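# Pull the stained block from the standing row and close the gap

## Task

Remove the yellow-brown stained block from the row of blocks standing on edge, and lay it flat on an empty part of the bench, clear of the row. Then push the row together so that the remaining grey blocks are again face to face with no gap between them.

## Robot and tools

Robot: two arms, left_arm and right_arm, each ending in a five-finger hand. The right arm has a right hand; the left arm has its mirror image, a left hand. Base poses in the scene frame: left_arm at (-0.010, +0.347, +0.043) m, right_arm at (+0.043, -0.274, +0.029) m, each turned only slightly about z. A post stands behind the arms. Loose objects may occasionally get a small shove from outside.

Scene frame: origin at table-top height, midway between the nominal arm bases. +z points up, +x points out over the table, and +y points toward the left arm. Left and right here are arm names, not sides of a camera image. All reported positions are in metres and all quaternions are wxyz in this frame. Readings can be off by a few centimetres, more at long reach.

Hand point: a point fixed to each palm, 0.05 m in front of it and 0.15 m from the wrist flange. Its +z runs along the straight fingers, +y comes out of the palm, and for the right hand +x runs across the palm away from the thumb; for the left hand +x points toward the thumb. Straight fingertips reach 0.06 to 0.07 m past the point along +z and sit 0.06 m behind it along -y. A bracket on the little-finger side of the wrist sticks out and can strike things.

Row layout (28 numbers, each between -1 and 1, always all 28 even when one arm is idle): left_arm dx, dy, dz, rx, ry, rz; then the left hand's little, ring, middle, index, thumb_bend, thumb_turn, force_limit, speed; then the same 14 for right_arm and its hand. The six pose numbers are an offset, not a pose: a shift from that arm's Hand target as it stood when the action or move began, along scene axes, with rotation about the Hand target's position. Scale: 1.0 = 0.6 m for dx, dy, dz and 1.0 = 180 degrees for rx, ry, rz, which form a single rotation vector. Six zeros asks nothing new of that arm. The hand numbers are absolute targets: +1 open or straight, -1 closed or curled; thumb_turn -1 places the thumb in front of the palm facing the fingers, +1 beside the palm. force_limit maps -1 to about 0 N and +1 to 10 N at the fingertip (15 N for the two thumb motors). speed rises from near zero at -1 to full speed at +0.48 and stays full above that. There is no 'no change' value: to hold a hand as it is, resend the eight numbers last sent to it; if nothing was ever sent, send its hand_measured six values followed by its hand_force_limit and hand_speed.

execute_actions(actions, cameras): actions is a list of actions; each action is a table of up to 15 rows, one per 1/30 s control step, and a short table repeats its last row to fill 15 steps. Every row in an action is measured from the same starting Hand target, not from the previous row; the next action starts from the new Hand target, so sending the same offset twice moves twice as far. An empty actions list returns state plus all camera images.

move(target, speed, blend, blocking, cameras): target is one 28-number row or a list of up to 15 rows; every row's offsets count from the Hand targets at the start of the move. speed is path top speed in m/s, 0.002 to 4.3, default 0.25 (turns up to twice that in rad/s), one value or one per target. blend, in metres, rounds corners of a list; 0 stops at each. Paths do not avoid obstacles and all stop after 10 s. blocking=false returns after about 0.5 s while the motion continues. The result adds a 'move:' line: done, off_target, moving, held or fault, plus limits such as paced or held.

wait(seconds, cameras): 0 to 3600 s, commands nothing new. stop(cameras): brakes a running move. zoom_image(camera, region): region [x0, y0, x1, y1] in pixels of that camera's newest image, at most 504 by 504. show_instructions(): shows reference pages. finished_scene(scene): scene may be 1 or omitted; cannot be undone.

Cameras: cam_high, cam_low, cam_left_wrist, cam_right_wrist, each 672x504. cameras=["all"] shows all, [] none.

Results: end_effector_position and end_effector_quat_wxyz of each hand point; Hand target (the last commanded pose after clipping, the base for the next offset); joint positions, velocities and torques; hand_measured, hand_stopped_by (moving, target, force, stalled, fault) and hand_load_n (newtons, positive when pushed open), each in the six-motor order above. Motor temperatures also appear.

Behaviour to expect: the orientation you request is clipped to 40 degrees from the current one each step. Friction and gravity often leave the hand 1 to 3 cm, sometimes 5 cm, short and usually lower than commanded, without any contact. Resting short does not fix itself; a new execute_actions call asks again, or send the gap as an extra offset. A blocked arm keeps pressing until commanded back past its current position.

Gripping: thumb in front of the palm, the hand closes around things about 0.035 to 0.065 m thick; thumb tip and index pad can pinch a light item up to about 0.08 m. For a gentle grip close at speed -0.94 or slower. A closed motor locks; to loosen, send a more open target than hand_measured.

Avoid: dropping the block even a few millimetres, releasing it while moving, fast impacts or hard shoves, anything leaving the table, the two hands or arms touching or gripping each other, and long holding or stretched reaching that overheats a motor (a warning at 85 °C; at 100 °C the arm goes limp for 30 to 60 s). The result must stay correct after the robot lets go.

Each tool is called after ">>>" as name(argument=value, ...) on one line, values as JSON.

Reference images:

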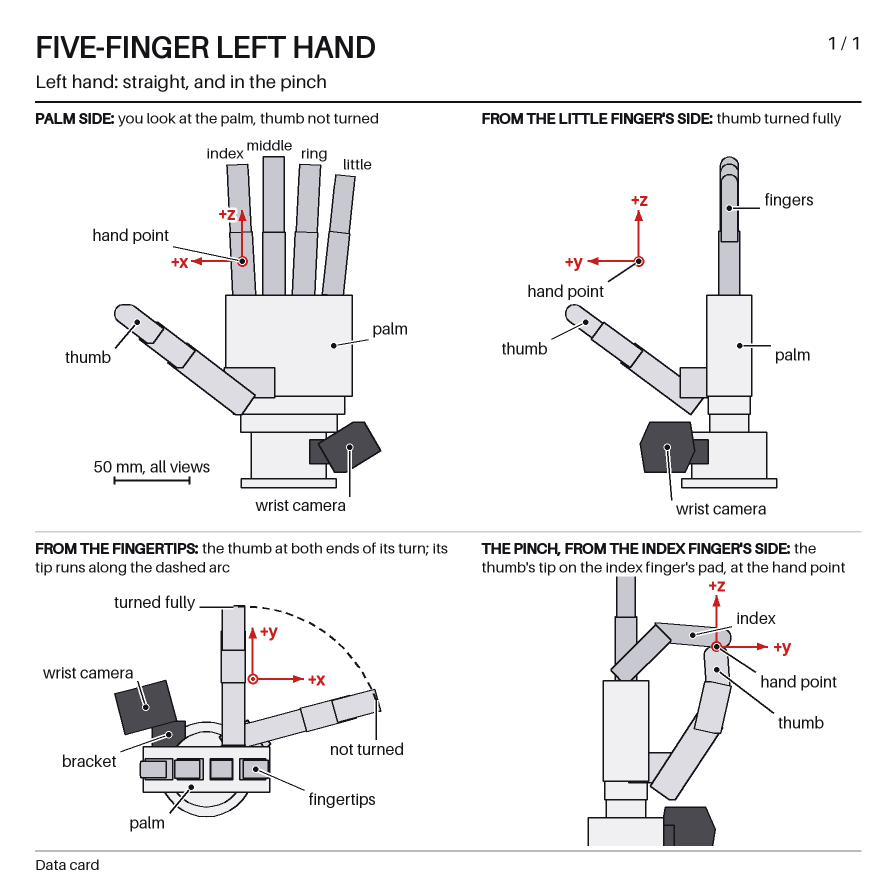

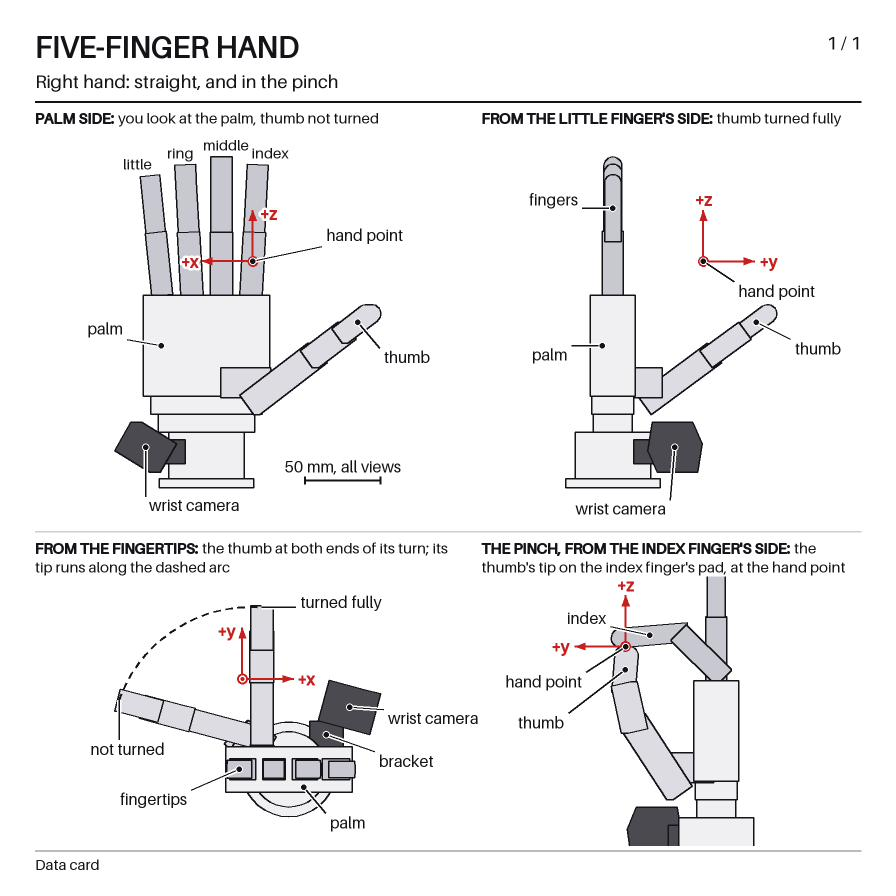

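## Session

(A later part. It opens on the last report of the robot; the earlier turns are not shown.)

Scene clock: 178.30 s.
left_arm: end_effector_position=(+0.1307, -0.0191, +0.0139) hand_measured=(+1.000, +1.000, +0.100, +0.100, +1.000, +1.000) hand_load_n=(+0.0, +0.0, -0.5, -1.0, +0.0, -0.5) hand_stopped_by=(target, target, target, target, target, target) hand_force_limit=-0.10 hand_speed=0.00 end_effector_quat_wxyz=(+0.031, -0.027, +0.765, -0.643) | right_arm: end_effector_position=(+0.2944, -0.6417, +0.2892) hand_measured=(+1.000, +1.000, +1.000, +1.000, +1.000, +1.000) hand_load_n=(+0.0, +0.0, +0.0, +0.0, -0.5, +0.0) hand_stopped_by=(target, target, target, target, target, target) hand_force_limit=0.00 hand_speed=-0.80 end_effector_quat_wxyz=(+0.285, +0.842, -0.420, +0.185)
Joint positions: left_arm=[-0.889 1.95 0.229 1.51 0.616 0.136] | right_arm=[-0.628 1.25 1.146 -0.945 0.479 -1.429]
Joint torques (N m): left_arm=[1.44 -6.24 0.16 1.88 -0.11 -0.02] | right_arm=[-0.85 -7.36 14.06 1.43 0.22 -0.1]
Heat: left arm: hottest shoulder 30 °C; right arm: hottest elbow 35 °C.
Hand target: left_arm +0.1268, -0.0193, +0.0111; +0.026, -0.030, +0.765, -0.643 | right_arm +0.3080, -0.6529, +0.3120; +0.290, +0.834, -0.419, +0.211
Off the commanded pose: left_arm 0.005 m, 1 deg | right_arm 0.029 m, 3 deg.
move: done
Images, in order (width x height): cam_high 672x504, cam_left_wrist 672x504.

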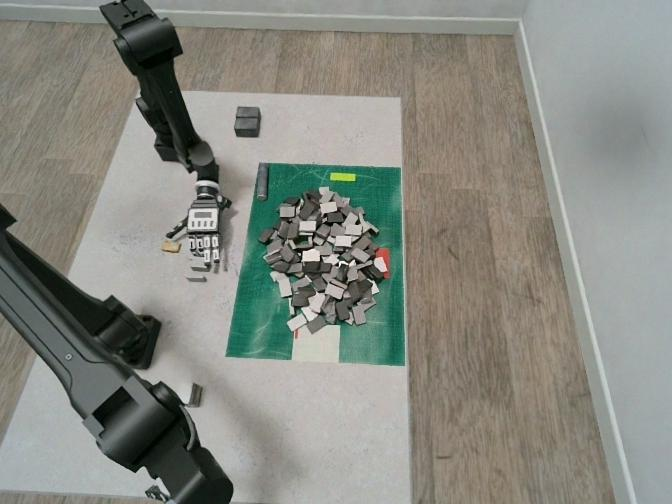

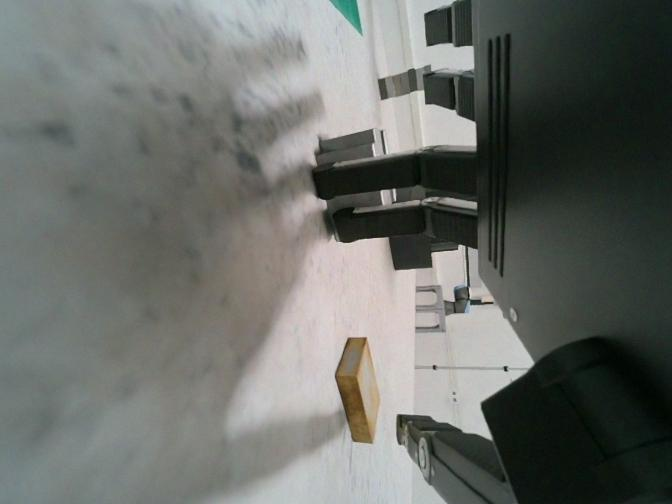

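>>> move(target=[[0.0,0.019,0.004,0,0,0, 1,1,0.1,0.1,1,1, -0.1,0, 0,0,0,0,0,0, 1,1,1,1,1,1, 0,-0.8],[0.0,0.019,0.1,0,0,0, 1,1,0.1,0.1,1,1, -0.1,0, 0,0,0,0,0,0, 1,1,1,1,1,1, 0,-0.8],[0.012,-0.18,0.1,0,0,-0.036, 1,1,-0.1,-0.1,1,1, -0.1,0, 0,0,0,0,0,0, 1,1,1,1,1,1, 0,-0.8]], speed=[0.04,0.08,0.12], blend=[0,0.02,0], cameras=["cam_left_wrist","cam_high"])

>>> zoom_image(camera="cam_high", region=[172, 242, 222, 292])

>>> zoom_image(camera="cam_left_wrist", region=[170, 120, 420, 320])

Scene clock: 183.20 s.
left_arm: end_effector_position=(+0.1338, -0.1199, +0.0737) hand_measured=(+1.000, +1.000, -0.100, -0.100, +1.000, +1.000) hand_load_n=(+0.0, +0.0, +0.5, +0.0, +0.0, -0.5) hand_stopped_by=(target, target, target, target, target, target) hand_force_limit=-0.10 hand_speed=0.00 end_effector_quat_wxyz=(-0.004, +0.018, +0.764, -0.645) | right_arm: end_effector_position=(+0.2944, -0.6417, +0.2892) hand_measured=(+1.000, +1.000, +1.000, +1.000, +1.000, +1.000) hand_load_n=(+0.0, +0.0, +0.0, +0.0, +0.0, +0.0) hand_stopped_by=(target, target, target, target, target, target) hand_force_limit=0.00 hand_speed=-0.80 end_effector_quat_wxyz=(+0.285, +0.842, -0.420, +0.185)
Joint positions: left_arm=[-1.037 1.696 0.468 1.026 0.58 0.129] | right_arm=[-0.628 1.25 1.146 -0.945 0.479 -1.429]
Joint torques (N m): left_arm=[1.61 -7.41 5.6 1.01 -0.03 -0.03] | right_arm=[-0.67 -7.65 14.19 1.62 0.21 -0.08]
Heat: left arm: hottest shoulder 30 °C; right arm: hottest elbow 35 °C.
Hand target: left_arm +0.1340, -0.1272, +0.0711; -0.011, +0.013, +0.766, -0.643 | right_arm +0.3080, -0.6529, +0.3120; +0.290, +0.834, -0.419, +0.211
Off the commanded pose: left_arm 0.008 m, 1 deg | right_arm 0.029 m, 3 deg.
move: done
Images, in order (width x height): cam_high 672x504, cam_left_wrist 672x504.

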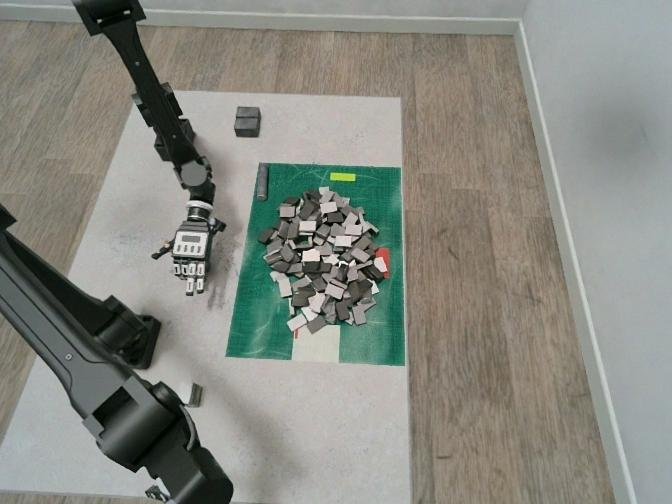

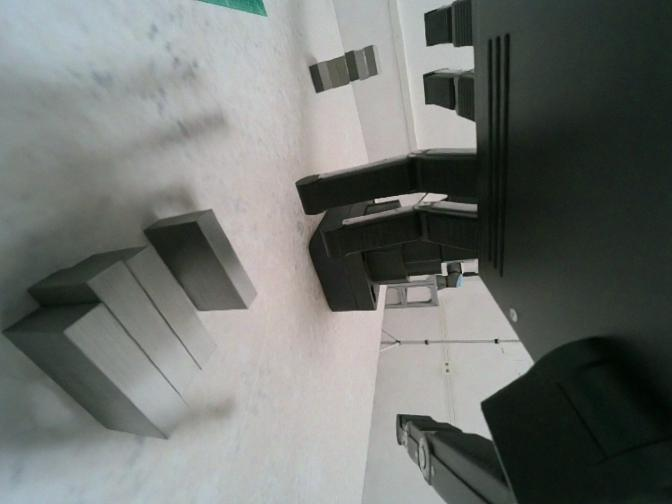

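Scaled by 10.080 from the camera's image (finer frame: 960x720).

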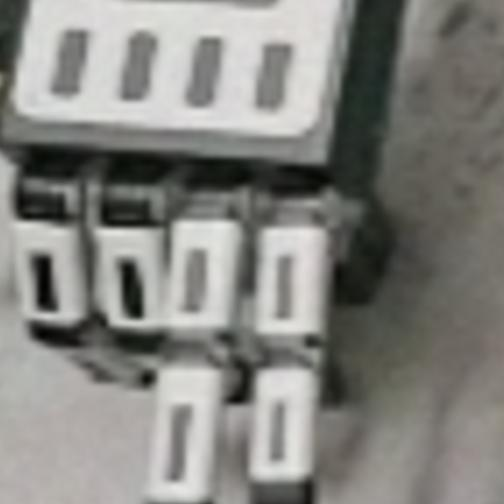

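Scaled by 2.016 from the camera's image (finer frame: 960x720).

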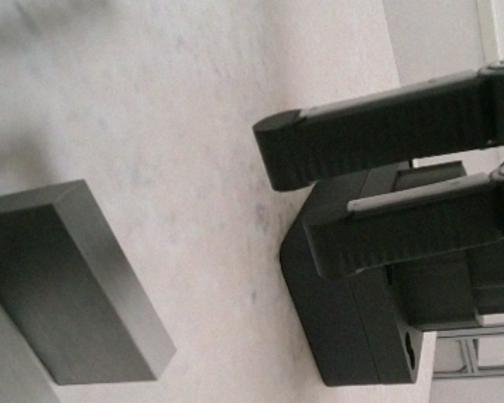

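>>> move(target=[[0.0,0.0,-0.06,0,0,0, 1,1,-0.1,-0.1,1,1, -0.1,0, 0,0,0,0,0,0, 1,1,1,1,1,1, 0,-0.8]], speed=0.06, cameras=["cam_left_wrist","cam_high"])

>>> zoom_image(camera="cam_left_wrist", region=[200, 140, 400, 300])

Scene clock: 185.47 s.
left_arm: end_effector_position=(+0.1325, -0.1179, +0.0325) hand_measured=(+1.000, +1.000, -0.100, -0.100, +1.000, +1.000) hand_load_n=(+0.0, +0.0, +0.0, +0.0, +0.0, +0.0) hand_stopped_by=(target, target, target, target, target, target) hand_force_limit=-0.10 hand_speed=0.00 end_effector_quat_wxyz=(-0.010, +0.013, +0.771, -0.636) | right_arm: end_effector_position=(+0.2944, -0.6417, +0.2892) hand_measured=(+1.000, +1.000, +1.000, +1.000, +1.000, +1.000) hand_load_n=(+0.0, +0.0, +0.0, +0.0, -0.5, +0.0) hand_stopped_by=(target, target, target, target, target, target) hand_force_limit=0.00 hand_speed=-0.80 end_effector_quat_wxyz=(+0.285, +0.842, -0.420, +0.185)
Joint positions: left_arm=[-1.037 1.844 0.474 1.14 0.58 0.129] | right_arm=[-0.628 1.25 1.146 -0.945 0.479 -1.429]
Joint torques (N m): left_arm=[1.49 -8.12 4.33 1.77 -0.03 -0.04] | right_arm=[-0.67 -8.12 14.16 1.55 0.24 -0.06]
Heat: left arm: hottest shoulder 30 °C; right arm: hottest elbow 35 °C.
Hand target: left_arm +0.1341, -0.1273, +0.0351; -0.011, +0.013, +0.766, -0.643 | right_arm +0.3080, -0.6529, +0.3120; +0.290, +0.834, -0.419, +0.211
Off the commanded pose: left_arm 0.010 m, 1 deg | right_arm 0.029 m, 3 deg.
move: done
Images, in order (width x height): cam_high 672x504, cam_left_wrist 672x504.

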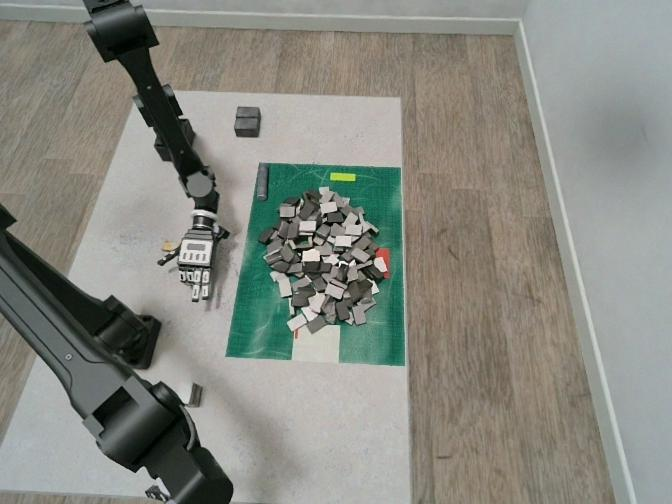

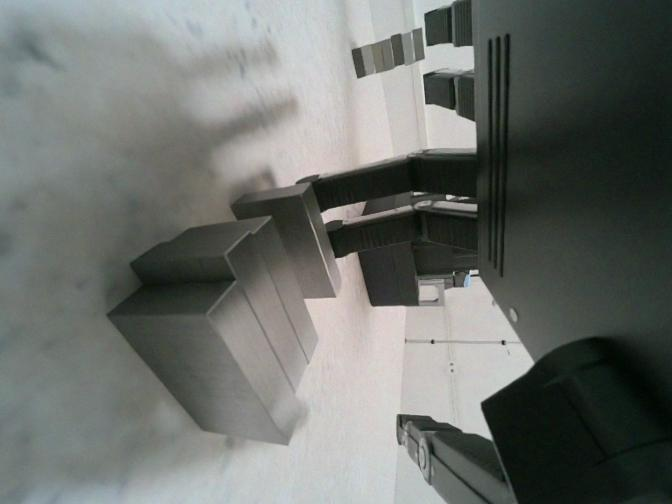

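Scaled by 2.520 from the camera's image (finer frame: 960x720).

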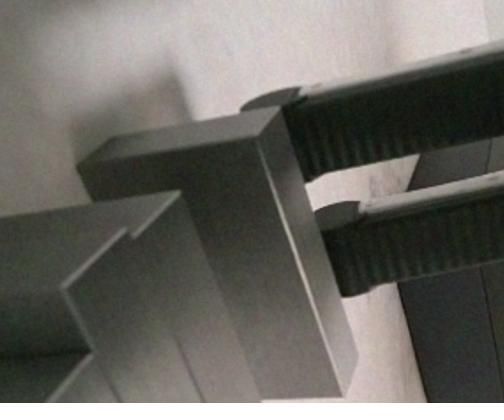

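>>> move(target=[[0.0,-0.003,-0.038,0,0,0, 1,1,-0.1,-0.1,1,1, -0.1,0, 0,0,0,0,0,0, 1,1,1,1,1,1, 0,-0.8]], speed=0.05, cameras=["cam_left_wrist","cam_high"])

>>> zoom_image(camera="cam_left_wrist", region=[200, 140, 400, 300])

Scene clock: 186.73 s.
left_arm: end_effector_position=(+0.1347, -0.1223, +0.0185) hand_measured=(+1.000, +1.000, -0.100, -0.100, +1.000, +1.000) hand_load_n=(+0.0, +0.0, -2.0, +0.0, +0.0, +0.0) hand_stopped_by=(target, target, target, target, target, target) hand_force_limit=-0.10 hand_speed=0.00 end_effector_quat_wxyz=(-0.006, +0.014, +0.765, -0.643) | right_arm: end_effector_position=(+0.2944, -0.6417, +0.2892) hand_measured=(+1.000, +1.000, +1.000, +1.000, +1.000, +1.000) hand_load_n=(+0.0, +0.0, +0.0, +0.0, +0.0, +0.0) hand_stopped_by=(target, target, target, target, target, target) hand_force_limit=0.00 hand_speed=-0.80 end_effector_quat_wxyz=(+0.285, +0.842, -0.420, +0.185)
Joint positions: left_arm=[-1.038 1.924 0.489 1.228 0.579 0.123] | right_arm=[-0.628 1.25 1.146 -0.945 0.479 -1.429]
Joint torques (N m): left_arm=[1.08 -7.65 3.78 1.7 -0.06 0.04] | right_arm=[-1.08 -7.06 14.15 1.47 0.24 -0.07]
Heat: left arm: hottest shoulder 30 °C; right arm: hottest elbow 35 °C.
Hand target: left_arm +0.1340, -0.1291, +0.0122; -0.011, +0.013, +0.766, -0.643 | right_arm +0.3080, -0.6529, +0.3120; +0.290, +0.834, -0.419, +0.211
Off the commanded pose: left_arm 0.009 m, 1 deg | right_arm 0.029 m, 3 deg.
move: done
Images, in order (width x height): cam_high 672x504, cam_left_wrist 672x504.

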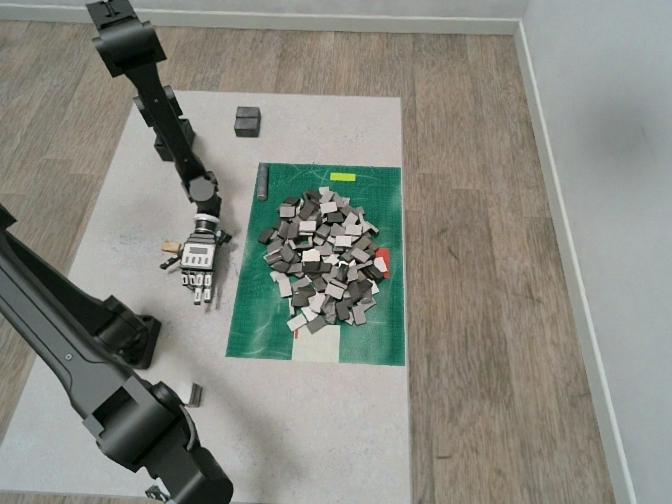

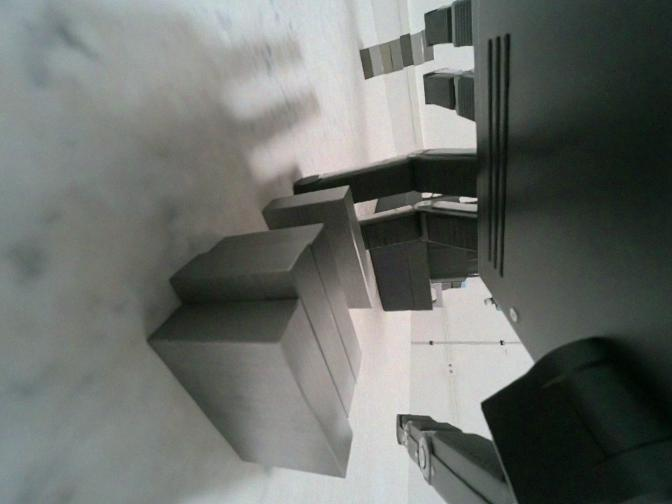

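Scaled by 2.520 from the camera's image (finer frame: 960x720).

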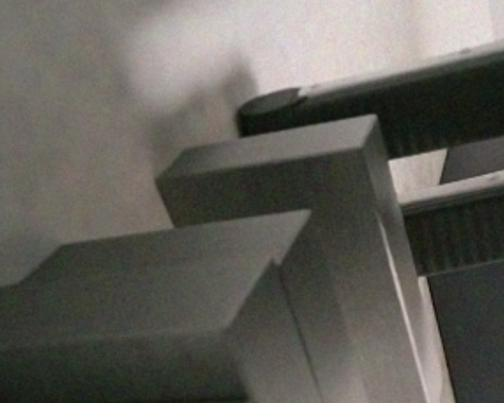

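>>> move(target=[[0.0,0.045,0.003,0,0,0, 1,1,-0.1,-0.1,1,1, -0.1,0, 0,0,0,0,0,0, 1,1,1,1,1,1, 0,-0.8]], speed=0.03, cameras=["cam_left_wrist","cam_high"])

>>> zoom_image(camera="cam_left_wrist", region=[200, 140, 400, 300])

>>> zoom_image(camera="cam_high", region=[172, 242, 222, 292])

Scene clock: 188.53 s.
left_arm: end_effector_position=(+0.1321, -0.1078, +0.0180) hand_measured=(+1.000, +1.000, -0.100, -0.100, +1.000, +1.000) hand_load_n=(-0.5, +0.0, +1.0, +0.0, +0.0, +0.0) hand_stopped_by=(target, target, target, target, target, target) hand_force_limit=-0.10 hand_speed=0.00 end_effector_quat_wxyz=(-0.013, +0.017, +0.764, -0.645) | right_arm: end_effector_position=(+0.2944, -0.6417, +0.2892) hand_measured=(+1.000, +1.000, +1.000, +1.000, +1.000, +1.000) hand_load_n=(+0.0, +0.0, +0.0, +0.0, +0.0, +0.0) hand_stopped_by=(target, target, target, target, target, target) hand_force_limit=0.00 hand_speed=-0.80 end_effector_quat_wxyz=(+0.285, +0.842, -0.420, +0.185)
Joint positions: left_arm=[-1.014 1.925 0.457 1.263 0.616 0.123] | right_arm=[-0.628 1.25 1.146 -0.945 0.479 -1.429]
Joint torques (N m): left_arm=[2.9 -9.41 1.31 1.7 0.11 0.14] | right_arm=[-0.5 -7.65 14.09 1.54 0.19 -0.08]
Heat: left arm: hottest shoulder 30 °C; right arm: hottest elbow 35 °C.
Hand target: left_arm +0.1339, -0.1020, +0.0140; -0.011, +0.013, +0.766, -0.643 | right_arm +0.3080, -0.6529, +0.3120; +0.290, +0.834, -0.419, +0.211
Off the commanded pose: left_arm 0.007 m, 1 deg | right_arm 0.029 m, 3 deg.
move: done
Images, in order (width x height): cam_high 672x504, cam_left_wrist 672x504.

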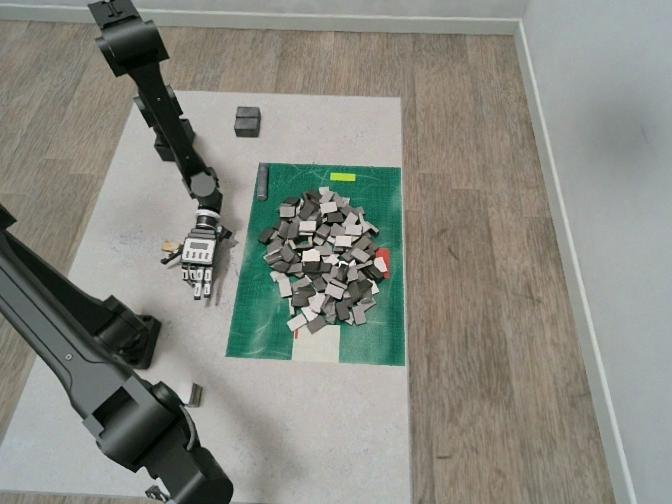

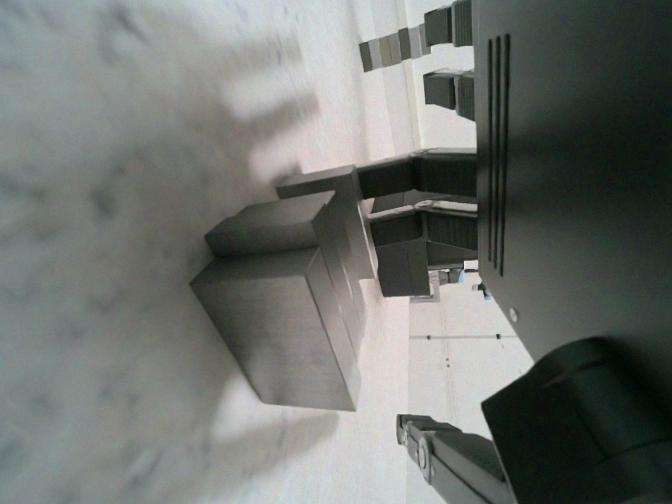

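Scaled by 2.520 from the camera's image (finer frame: 960x720).

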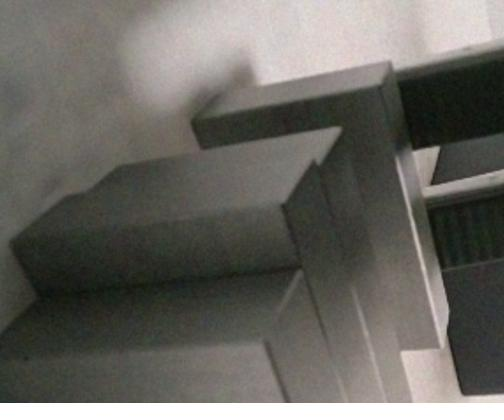

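Scaled by 10.080 from the camera's image (finer frame: 960x720).

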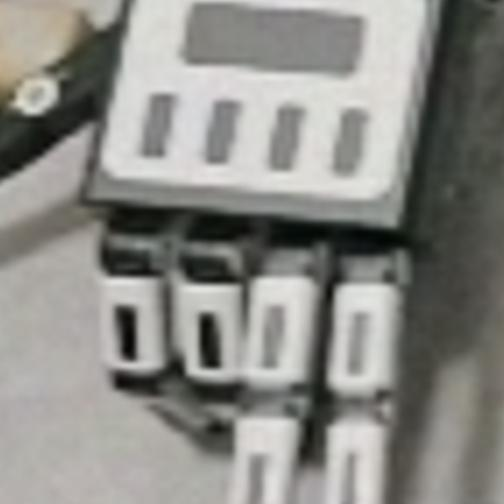

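>>> move(target=[[0.0,0.022,0.0,0,0,0, 1,1,-0.1,-0.1,1,1, -0.1,0, 0,0,0,0,0,0, 1,1,1,1,1,1, 0,-0.8]], speed=0.03, cameras=["cam_left_wrist"])

>>> zoom_image(camera="cam_left_wrist", region=[200, 140, 400, 300])

Scene clock: 189.63 s.
left_arm: end_effector_position=(+0.1321, -0.0959, +0.0176) hand_measured=(+1.000, +1.000, -0.100, -0.100, +1.000, +1.000) hand_load_n=(+0.0, +0.0, +2.0, +0.0, +0.0, +0.0) hand_stopped_by=(target, target, target, target, target, target) hand_force_limit=-0.10 hand_speed=0.00 end_effector_quat_wxyz=(-0.014, +0.016, +0.763, -0.646) | right_arm: end_effector_position=(+0.2944, -0.6417, +0.2892) hand_measured=(+1.000, +1.000, +1.000, +1.000, +1.000, +1.000) hand_load_n=(+0.0, +0.0, +0.0, +0.0, +0.0, +0.0) hand_stopped_by=(target, target, target, target, target, target) hand_force_limit=0.00 hand_speed=-0.80 end_effector_quat_wxyz=(+0.285, +0.842, -0.420, +0.185)
Joint positions: left_arm=[-0.992 1.925 0.432 1.287 0.639 0.123] | right_arm=[-0.628 1.25 1.146 -0.945 0.479 -1.429]
Joint torques (N m): left_arm=[2.9 -9.05 0.99 1.59 0.12 0.15] | right_arm=[-1.08 -7.18 13.96 1.54 0.21 -0.09]
Heat: left arm: hottest shoulder 30 °C; right arm: hottest elbow 35 °C.
Hand target: left_arm +0.1340, -0.0888, +0.0140; -0.011, +0.013, +0.766, -0.643 | right_arm +0.3080, -0.6529, +0.3120; +0.290, +0.834, -0.419, +0.211
Off the commanded pose: left_arm 0.008 m, 1 deg | right_arm 0.029 m, 3 deg.
move: done

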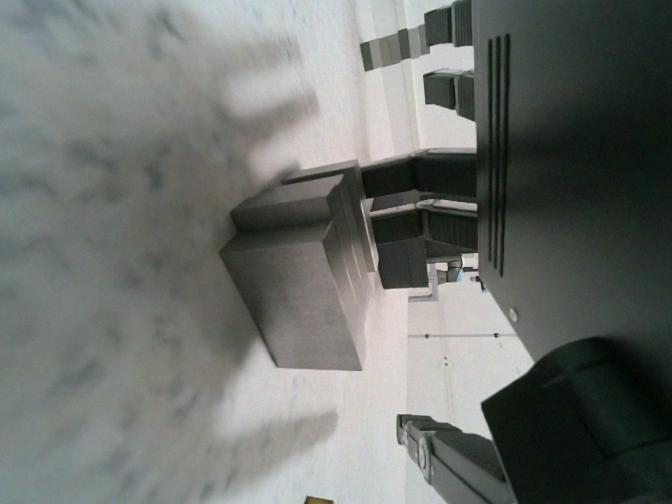

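Scaled by 2.520 from the camera's image (finer frame: 960x720).

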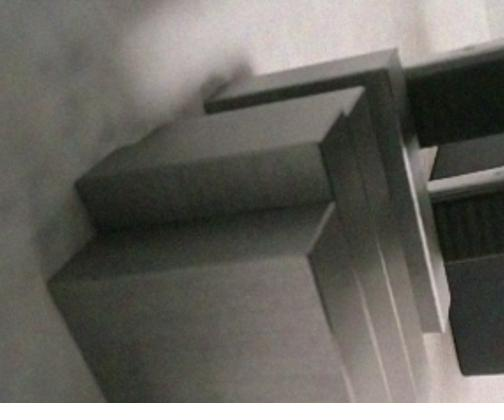

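>>> move(target=[[0.0,0.013,0.0,0,0,0, 1,1,-0.1,-0.1,1,1, -0.1,0, 0,0,0,0,0,0, 1,1,1,1,1,1, 0,-0.8]], speed=0.03, cameras=["cam_left_wrist"])

>>> zoom_image(camera="cam_left_wrist", region=[220, 140, 420, 300])

Scene clock: 190.47 s.
left_arm: end_effector_position=(+0.1320, -0.0887, +0.0174) hand_measured=(+1.000, +1.000, -0.100, -0.100, +1.000, +1.000) hand_load_n=(+0.5, +0.0, +2.0, +0.0, +0.0, +0.0) hand_stopped_by=(target, target, target, target, target, target) hand_force_limit=-0.10 hand_speed=0.00 end_effector_quat_wxyz=(-0.016, +0.015, +0.763, -0.647) | right_arm: end_effector_position=(+0.2944, -0.6417, +0.2892) hand_measured=(+1.000, +1.000, +1.000, +1.000, +1.000, +1.000) hand_load_n=(+0.0, +0.0, +0.0, +0.5, +0.0, +0.0) hand_stopped_by=(target, target, target, target, target, target) hand_force_limit=0.00 hand_speed=-0.80 end_effector_quat_wxyz=(+0.285, +0.842, -0.420, +0.185)
Joint positions: left_arm=[-0.978 1.925 0.416 1.301 0.654 0.123] | right_arm=[-0.628 1.25 1.146 -0.945 0.479 -1.429]
Joint torques (N m): left_arm=[2.67 -8.94 0.69 1.31 0.14 0.2] | right_arm=[-0.62 -8.06 14.17 1.62 0.2 -0.1]
Heat: left arm: hottest shoulder 30 °C; right arm: hottest elbow 35 °C.
Hand target: left_arm +0.1340, -0.0811, +0.0140; -0.011, +0.013, +0.766, -0.643 | right_arm +0.3080, -0.6529, +0.3120; +0.290, +0.834, -0.419, +0.211
Off the commanded pose: left_arm 0.009 m, 1 deg | right_arm 0.029 m, 3 deg.
move: done

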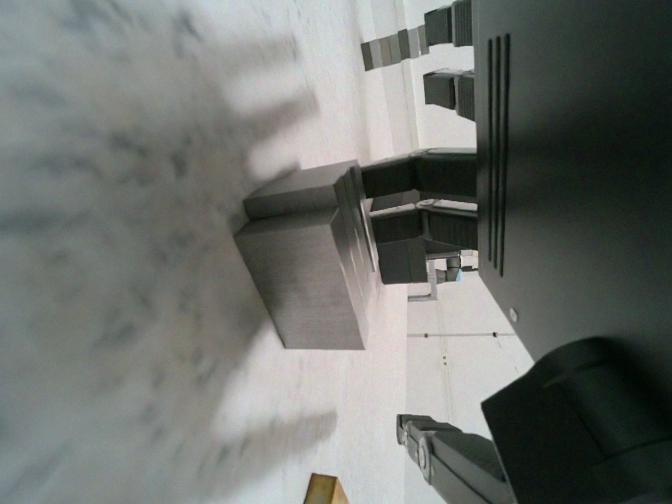

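Scaled by 2.520 from the camera's image (finer frame: 960x720).

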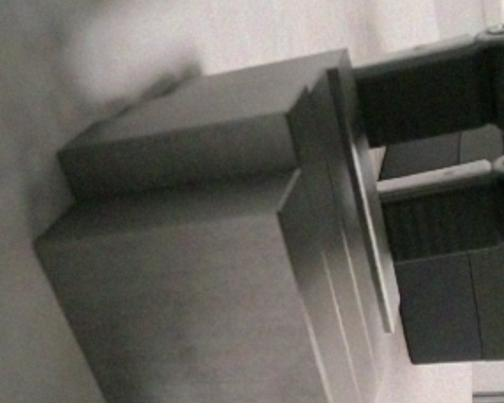

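>>> move(target=[[0.0,0.010,0.0,0,0,-0.028, 1,1,-0.1,-0.1,1,1, -0.1,0, 0,0,0,0,0,0, 1,1,1,1,1,1, 0,-0.8]], speed=0.03, cameras=["cam_left_wrist","cam_high"])

>>> zoom_image(camera="cam_left_wrist", region=[220, 140, 420, 300])

>>> zoom_image(camera="cam_high", region=[172, 242, 222, 292])

Scene clock: 192.83 s.
left_arm: end_effector_position=(+0.1303, -0.0789, +0.0170) hand_measured=(+1.000, +1.000, -0.100, -0.100, +1.000, +1.000) hand_load_n=(+0.0, +0.0, +1.5, +1.5, -0.5, +0.0) hand_stopped_by=(target, target, target, target, target, target) hand_force_limit=-0.10 hand_speed=0.00 end_effector_quat_wxyz=(-0.042, +0.049, +0.760, -0.647) | right_arm: end_effector_position=(+0.2944, -0.6417, +0.2892) hand_measured=(+1.000, +1.000, +1.000, +1.000, +1.000, +1.000) hand_load_n=(+0.0, +0.0, +0.0, +0.0, +0.0, +0.0) hand_stopped_by=(target, target, target, target, target, target) hand_force_limit=0.00 hand_speed=-0.80 end_effector_quat_wxyz=(+0.285, +0.842, -0.420, +0.185)
Joint positions: left_arm=[-0.933 1.924 0.424 1.273 0.781 0.161] | right_arm=[-0.628 1.25 1.146 -0.945 0.479 -1.429]
Joint torques (N m): left_arm=[2.9 -9.41 1.52 0.64 0.25 0.2] | right_arm=[-0.56 -8 14.12 1.33 0.24 -0.1]
Heat: left arm: hottest shoulder 30 °C; right arm: hottest elbow 35 °C.
Hand target: left_arm +0.1339, -0.0750, +0.0140; -0.039, +0.047, +0.764, -0.642 | right_arm +0.3080, -0.6529, +0.3120; +0.290, +0.834, -0.419, +0.211
Off the commanded pose: left_arm 0.006 m, 1 deg | right_arm 0.029 m, 3 deg.
move: done
Images, in order (width x height): cam_high 672x504, cam_left_wrist 672x504.

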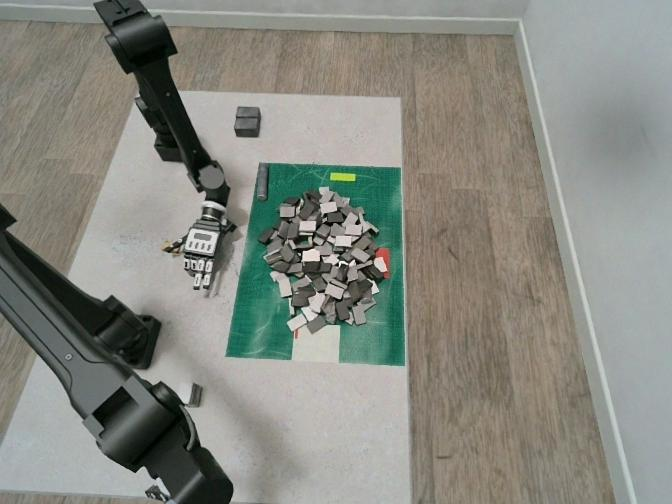

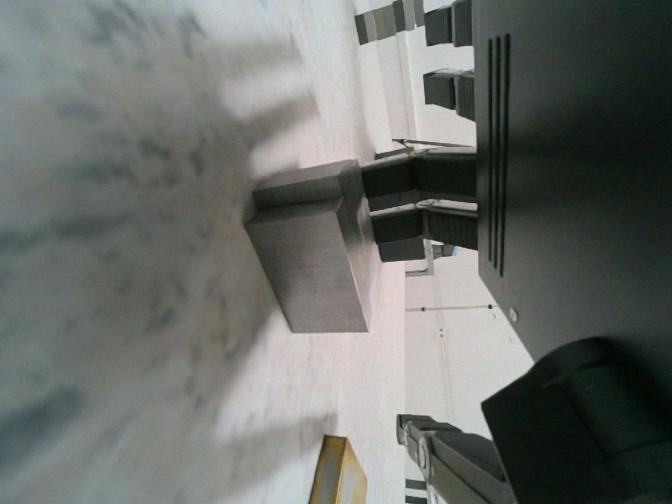

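Scaled by 2.520 from the camera's image (finer frame: 960x720).

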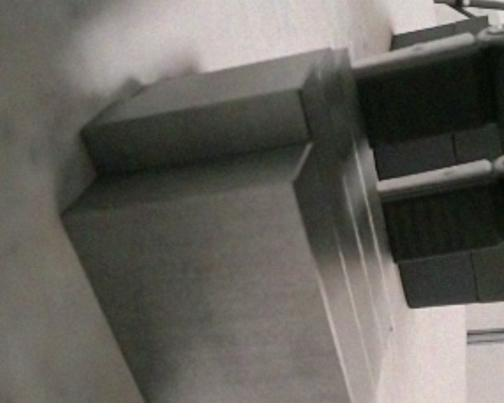

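Scaled by 10.080 from the camera's image (finer frame: 960x720).

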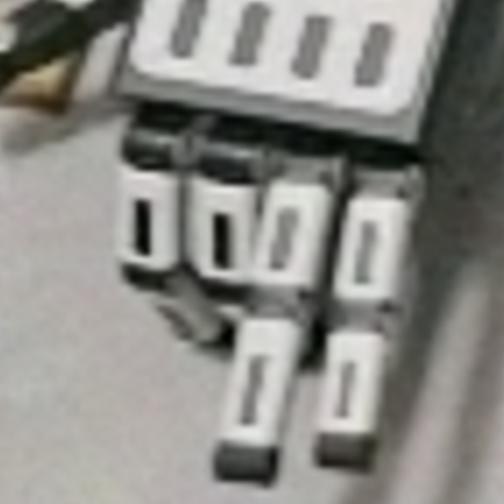

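>>> move(target=[[0.0,-0.035,0.003,0,0,0, 1,1,-0.1,-0.1,1,1, -0.1,0, 0,0,0,0,0,0, 1,1,1,1,1,1, 0,-0.8],[0.0,-0.035,0.10,0,0,0.028, 1,1,-0.1,-0.1,1,1, -0.1,0, 0,0,0,0,0,0, 1,1,1,1,1,1, 0,-0.8],[0.06,0.12,0.14,0,0,0.028, 1,1,-0.1,-0.1,1,1, -0.1,0, 0,0,0,0,0,0, 1,1,1,1,1,1, 0,-0.8]], speed=[0.04,0.08,0.12], blend=[0,0.02,0], cameras=["cam_left_wrist","cam_high"])

>>> zoom_image(camera="cam_high", region=[182, 242, 222, 282])

>>> zoom_image(camera="cam_left_wrist", region=[140, 140, 340, 300])

Scene clock: 196.50 s.
left_arm: end_effector_position=(+0.1692, -0.0049, +0.0965) hand_measured=(+1.000, +1.000, -0.100, -0.100, +1.000, +1.000) hand_load_n=(+0.0, +0.0, +0.0, +0.0, +0.0, +0.0) hand_stopped_by=(target, target, target, target, target, target) hand_force_limit=-0.10 hand_speed=0.00 end_effector_quat_wxyz=(-0.016, +0.008, +0.766, -0.643) | right_arm: end_effector_position=(+0.2944, -0.6417, +0.2892) hand_measured=(+1.000, +1.000, +1.000, +1.000, +1.000, +1.000) hand_load_n=(+0.0, +0.0, +0.0, +0.0, +0.0, +0.0) hand_stopped_by=(target, target, target, target, target, target) hand_force_limit=0.00 hand_speed=-0.80 end_effector_quat_wxyz=(+0.285, +0.842, -0.420, +0.185)
Joint positions: left_arm=[-0.693 1.459 0.319 0.851 0.921 0.218] | right_arm=[-0.628 1.25 1.146 -0.945 0.479 -1.429]
Joint torques (N m): left_arm=[2.37 -6.53 4.21 0.81 0.23 0.22] | right_arm=[-1.32 -7.59 14.02 1.39 0.22 -0.11]
Heat: left arm: hottest shoulder 30 °C; right arm: hottest elbow 35 °C.
Hand target: left_arm +0.1700, -0.0031, +0.0980; -0.011, +0.013, +0.766, -0.643 | right_arm +0.3080, -0.6529, +0.3120; +0.290, +0.834, -0.419, +0.211
Off the commanded pose: left_arm 0.003 m, 1 deg | right_arm 0.029 m, 3 deg.
move: done
Images, in order (width x height): cam_high 672x504, cam_left_wrist 672x504.

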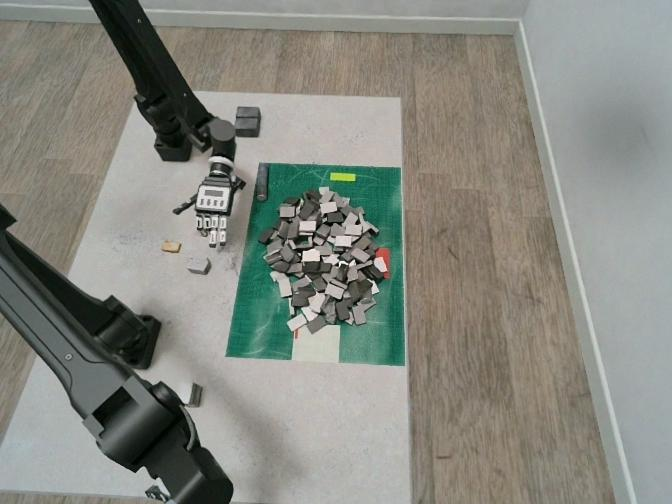

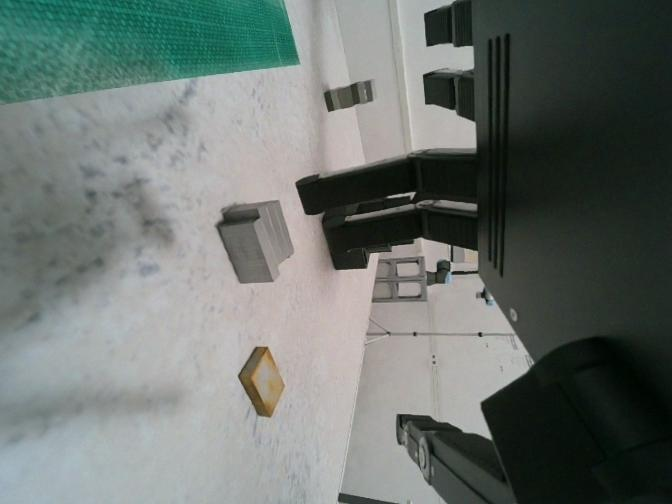

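Scaled by 12.600 from the camera's image (finer frame: 960x720).

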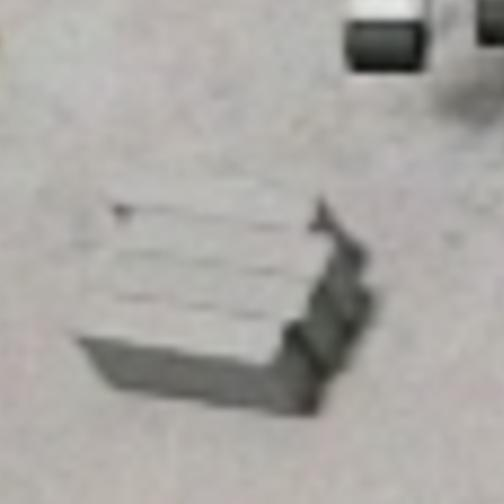

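Scaled by 2.520 from the camera's image (finer frame: 960x720).

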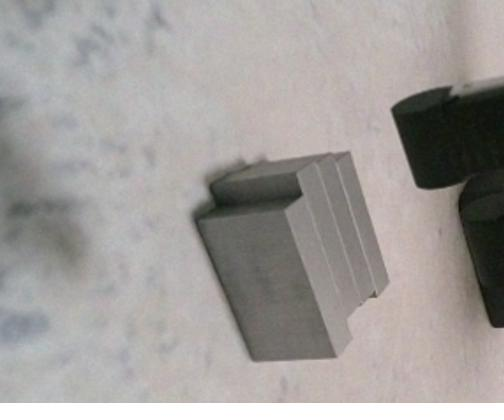

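>>> move(target=[[-0.13,-0.0565,-0.02,0,0,0, 1,1,1,0,1,1, -0.1,0, 0,0,0,0,0,0, 1,1,1,1,1,1, 0,-0.8],[-0.13,-0.0565,-0.1,0,0,0, 1,1,1,0,1,1, -0.1,0, 0,0,0,0,0,0, 1,1,1,1,1,1, 0,-0.8]], speed=[0.12,0.06], cameras=["cam_left_wrist","cam_high"])

>>> zoom_image(camera="cam_high", region=[172, 232, 222, 282])

>>> zoom_image(camera="cam_left_wrist", region=[220, 120, 420, 280])

Scene clock: 200.60 s.
left_arm: end_effector_position=(+0.0938, -0.0358, +0.0386) hand_measured=(+1.000, +1.000, +1.000, +0.000, +1.000, +1.000) hand_load_n=(+0.0, +0.0, +0.0, +0.0, +0.0, +0.0) hand_stopped_by=(target, target, target, target, target, target) hand_force_limit=-0.10 hand_speed=0.00 end_effector_quat_wxyz=(-0.007, +0.017, +0.767, -0.642) | right_arm: end_effector_position=(+0.2944, -0.6417, +0.2892) hand_measured=(+1.000, +1.000, +1.000, +1.000, +1.000, +1.000) hand_load_n=(+0.0, +0.0, +0.0, +0.0, +0.0, +0.0) hand_stopped_by=(target, target, target, target, target, target) hand_force_limit=0.00 hand_speed=-0.80 end_effector_quat_wxyz=(+0.285, +0.842, -0.420, +0.185)
Joint positions: left_arm=[-0.992 1.773 0.228 1.325 0.626 0.141] | right_arm=[-0.628 1.25 1.146 -0.945 0.479 -1.429]
Joint torques (N m): left_arm=[1.67 -5.6 1.54 1.88 0.03 -0.05] | right_arm=[-0.85 -7.65 14.19 1.57 0.22 -0.12]
Heat: left arm: hottest shoulder 30 °C; right arm: hottest elbow 35 °C.
Hand target: left_arm +0.0920, -0.0369, +0.0380; -0.011, +0.013, +0.766, -0.643 | right_arm +0.3080, -0.6529, +0.3120; +0.290, +0.834, -0.419, +0.211
Off the commanded pose: left_arm 0.002 m, 1 deg | right_arm 0.029 m, 3 deg.
move: done
Images, in order (width x height): cam_high 672x504, cam_left_wrist 672x504.

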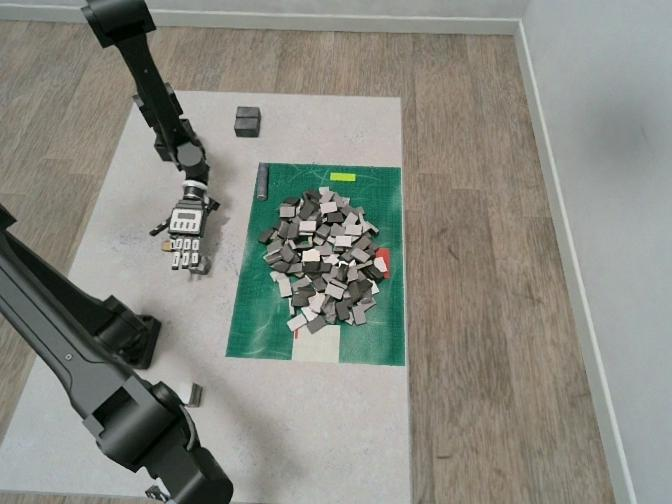

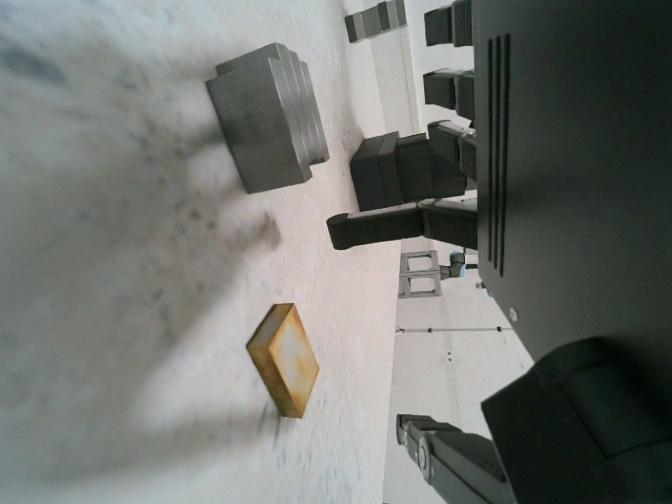

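Scaled by 10.080 from the camera's image (finer frame: 960x720).

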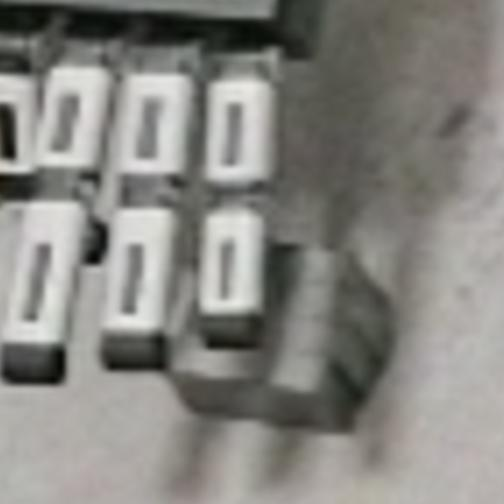

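Scaled by 2.520 from the camera's image (finer frame: 960x720).

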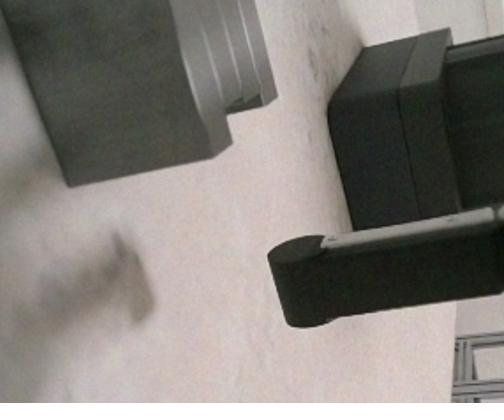

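>>> move(target=[[0,-0.010,-0.038,0,0,0, 1,1,1,0,1,1, -0.1,0, 0,0,0,0,0,0, 1,1,1,1,1,1, 0,-0.8]], speed=[0.05], cameras=["cam_left_wrist","cam_high"])

>>> zoom_image(camera="cam_high", region=[172, 232, 222, 282])

>>> zoom_image(camera="cam_left_wrist", region=[220, 120, 420, 280])

Scene clock: 202.77 s.
left_arm: end_effector_position=(+0.0937, -0.0387, +0.0153) hand_measured=(+1.000, +1.000, +1.000, +0.000, +1.000, +1.000) hand_load_n=(+0.0, +0.0, +0.0, +0.0, +0.0, +0.0) hand_stopped_by=(target, target, target, target, target, target) hand_force_limit=-0.10 hand_speed=0.00 end_effector_quat_wxyz=(-0.007, +0.014, +0.768, -0.640) | right_arm: end_effector_position=(+0.2944, -0.6417, +0.2892) hand_measured=(+1.000, +1.000, +1.000, +1.000, +1.000, +1.000) hand_load_n=(+0.0, +0.0, +0.0, +0.0, +0.0, +0.0) hand_stopped_by=(target, target, target, target, target, target) hand_force_limit=0.00 hand_speed=-0.80 end_effector_quat_wxyz=(+0.285, +0.842, -0.420, +0.185)
Joint positions: left_arm=[-1.001 1.916 0.248 1.444 0.614 0.138] | right_arm=[-0.628 1.25 1.146 -0.945 0.479 -1.429]
Joint torques (N m): left_arm=[0.97 -6.83 1.22 1.84 -0.03 -0.05] | right_arm=[-0.26 -7.36 14.12 1.54 0.22 -0.08]
Heat: left arm: hottest shoulder 30 °C; right arm: hottest elbow 35 °C.
Hand target: left_arm +0.0920, -0.0430, +0.0152; -0.011, +0.013, +0.766, -0.643 | right_arm +0.3080, -0.6529, +0.3120; +0.290, +0.834, -0.419, +0.211
Off the commanded pose: left_arm 0.004 m, 1 deg | right_arm 0.029 m, 3 deg.
move: done
Images, in order (width x height): cam_high 672x504, cam_left_wrist 672x504.

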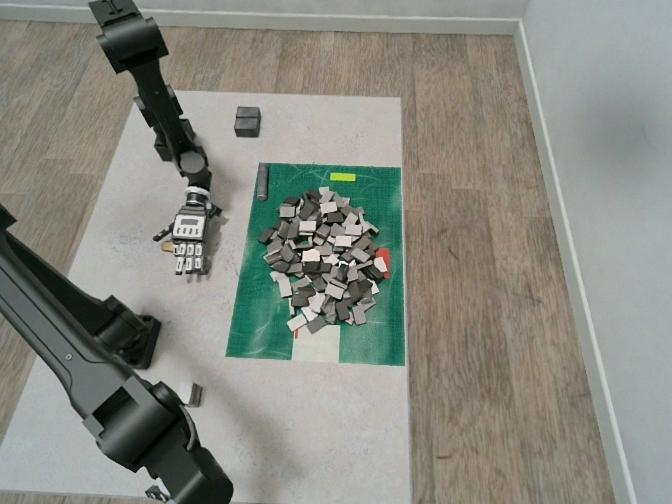

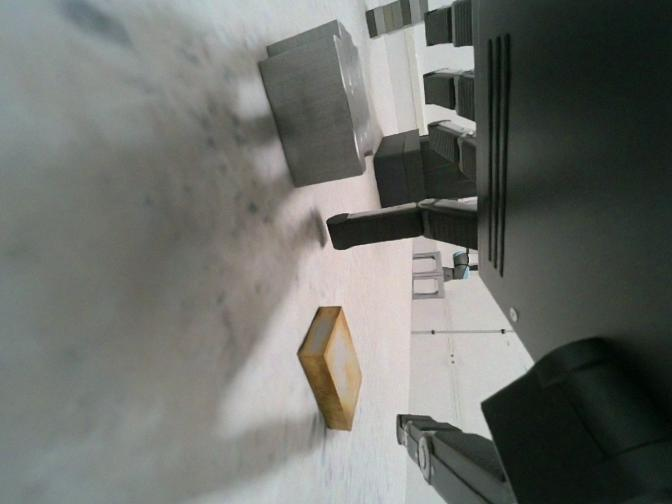

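Scaled by 10.080 from the camera's image (finer frame: 960x720).

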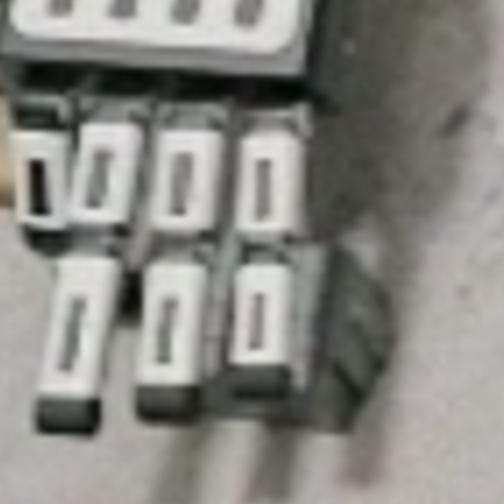

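Scaled by 2.520 from the camera's image (finer frame: 960x720).

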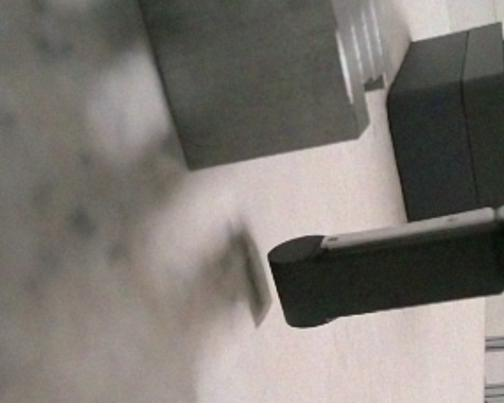

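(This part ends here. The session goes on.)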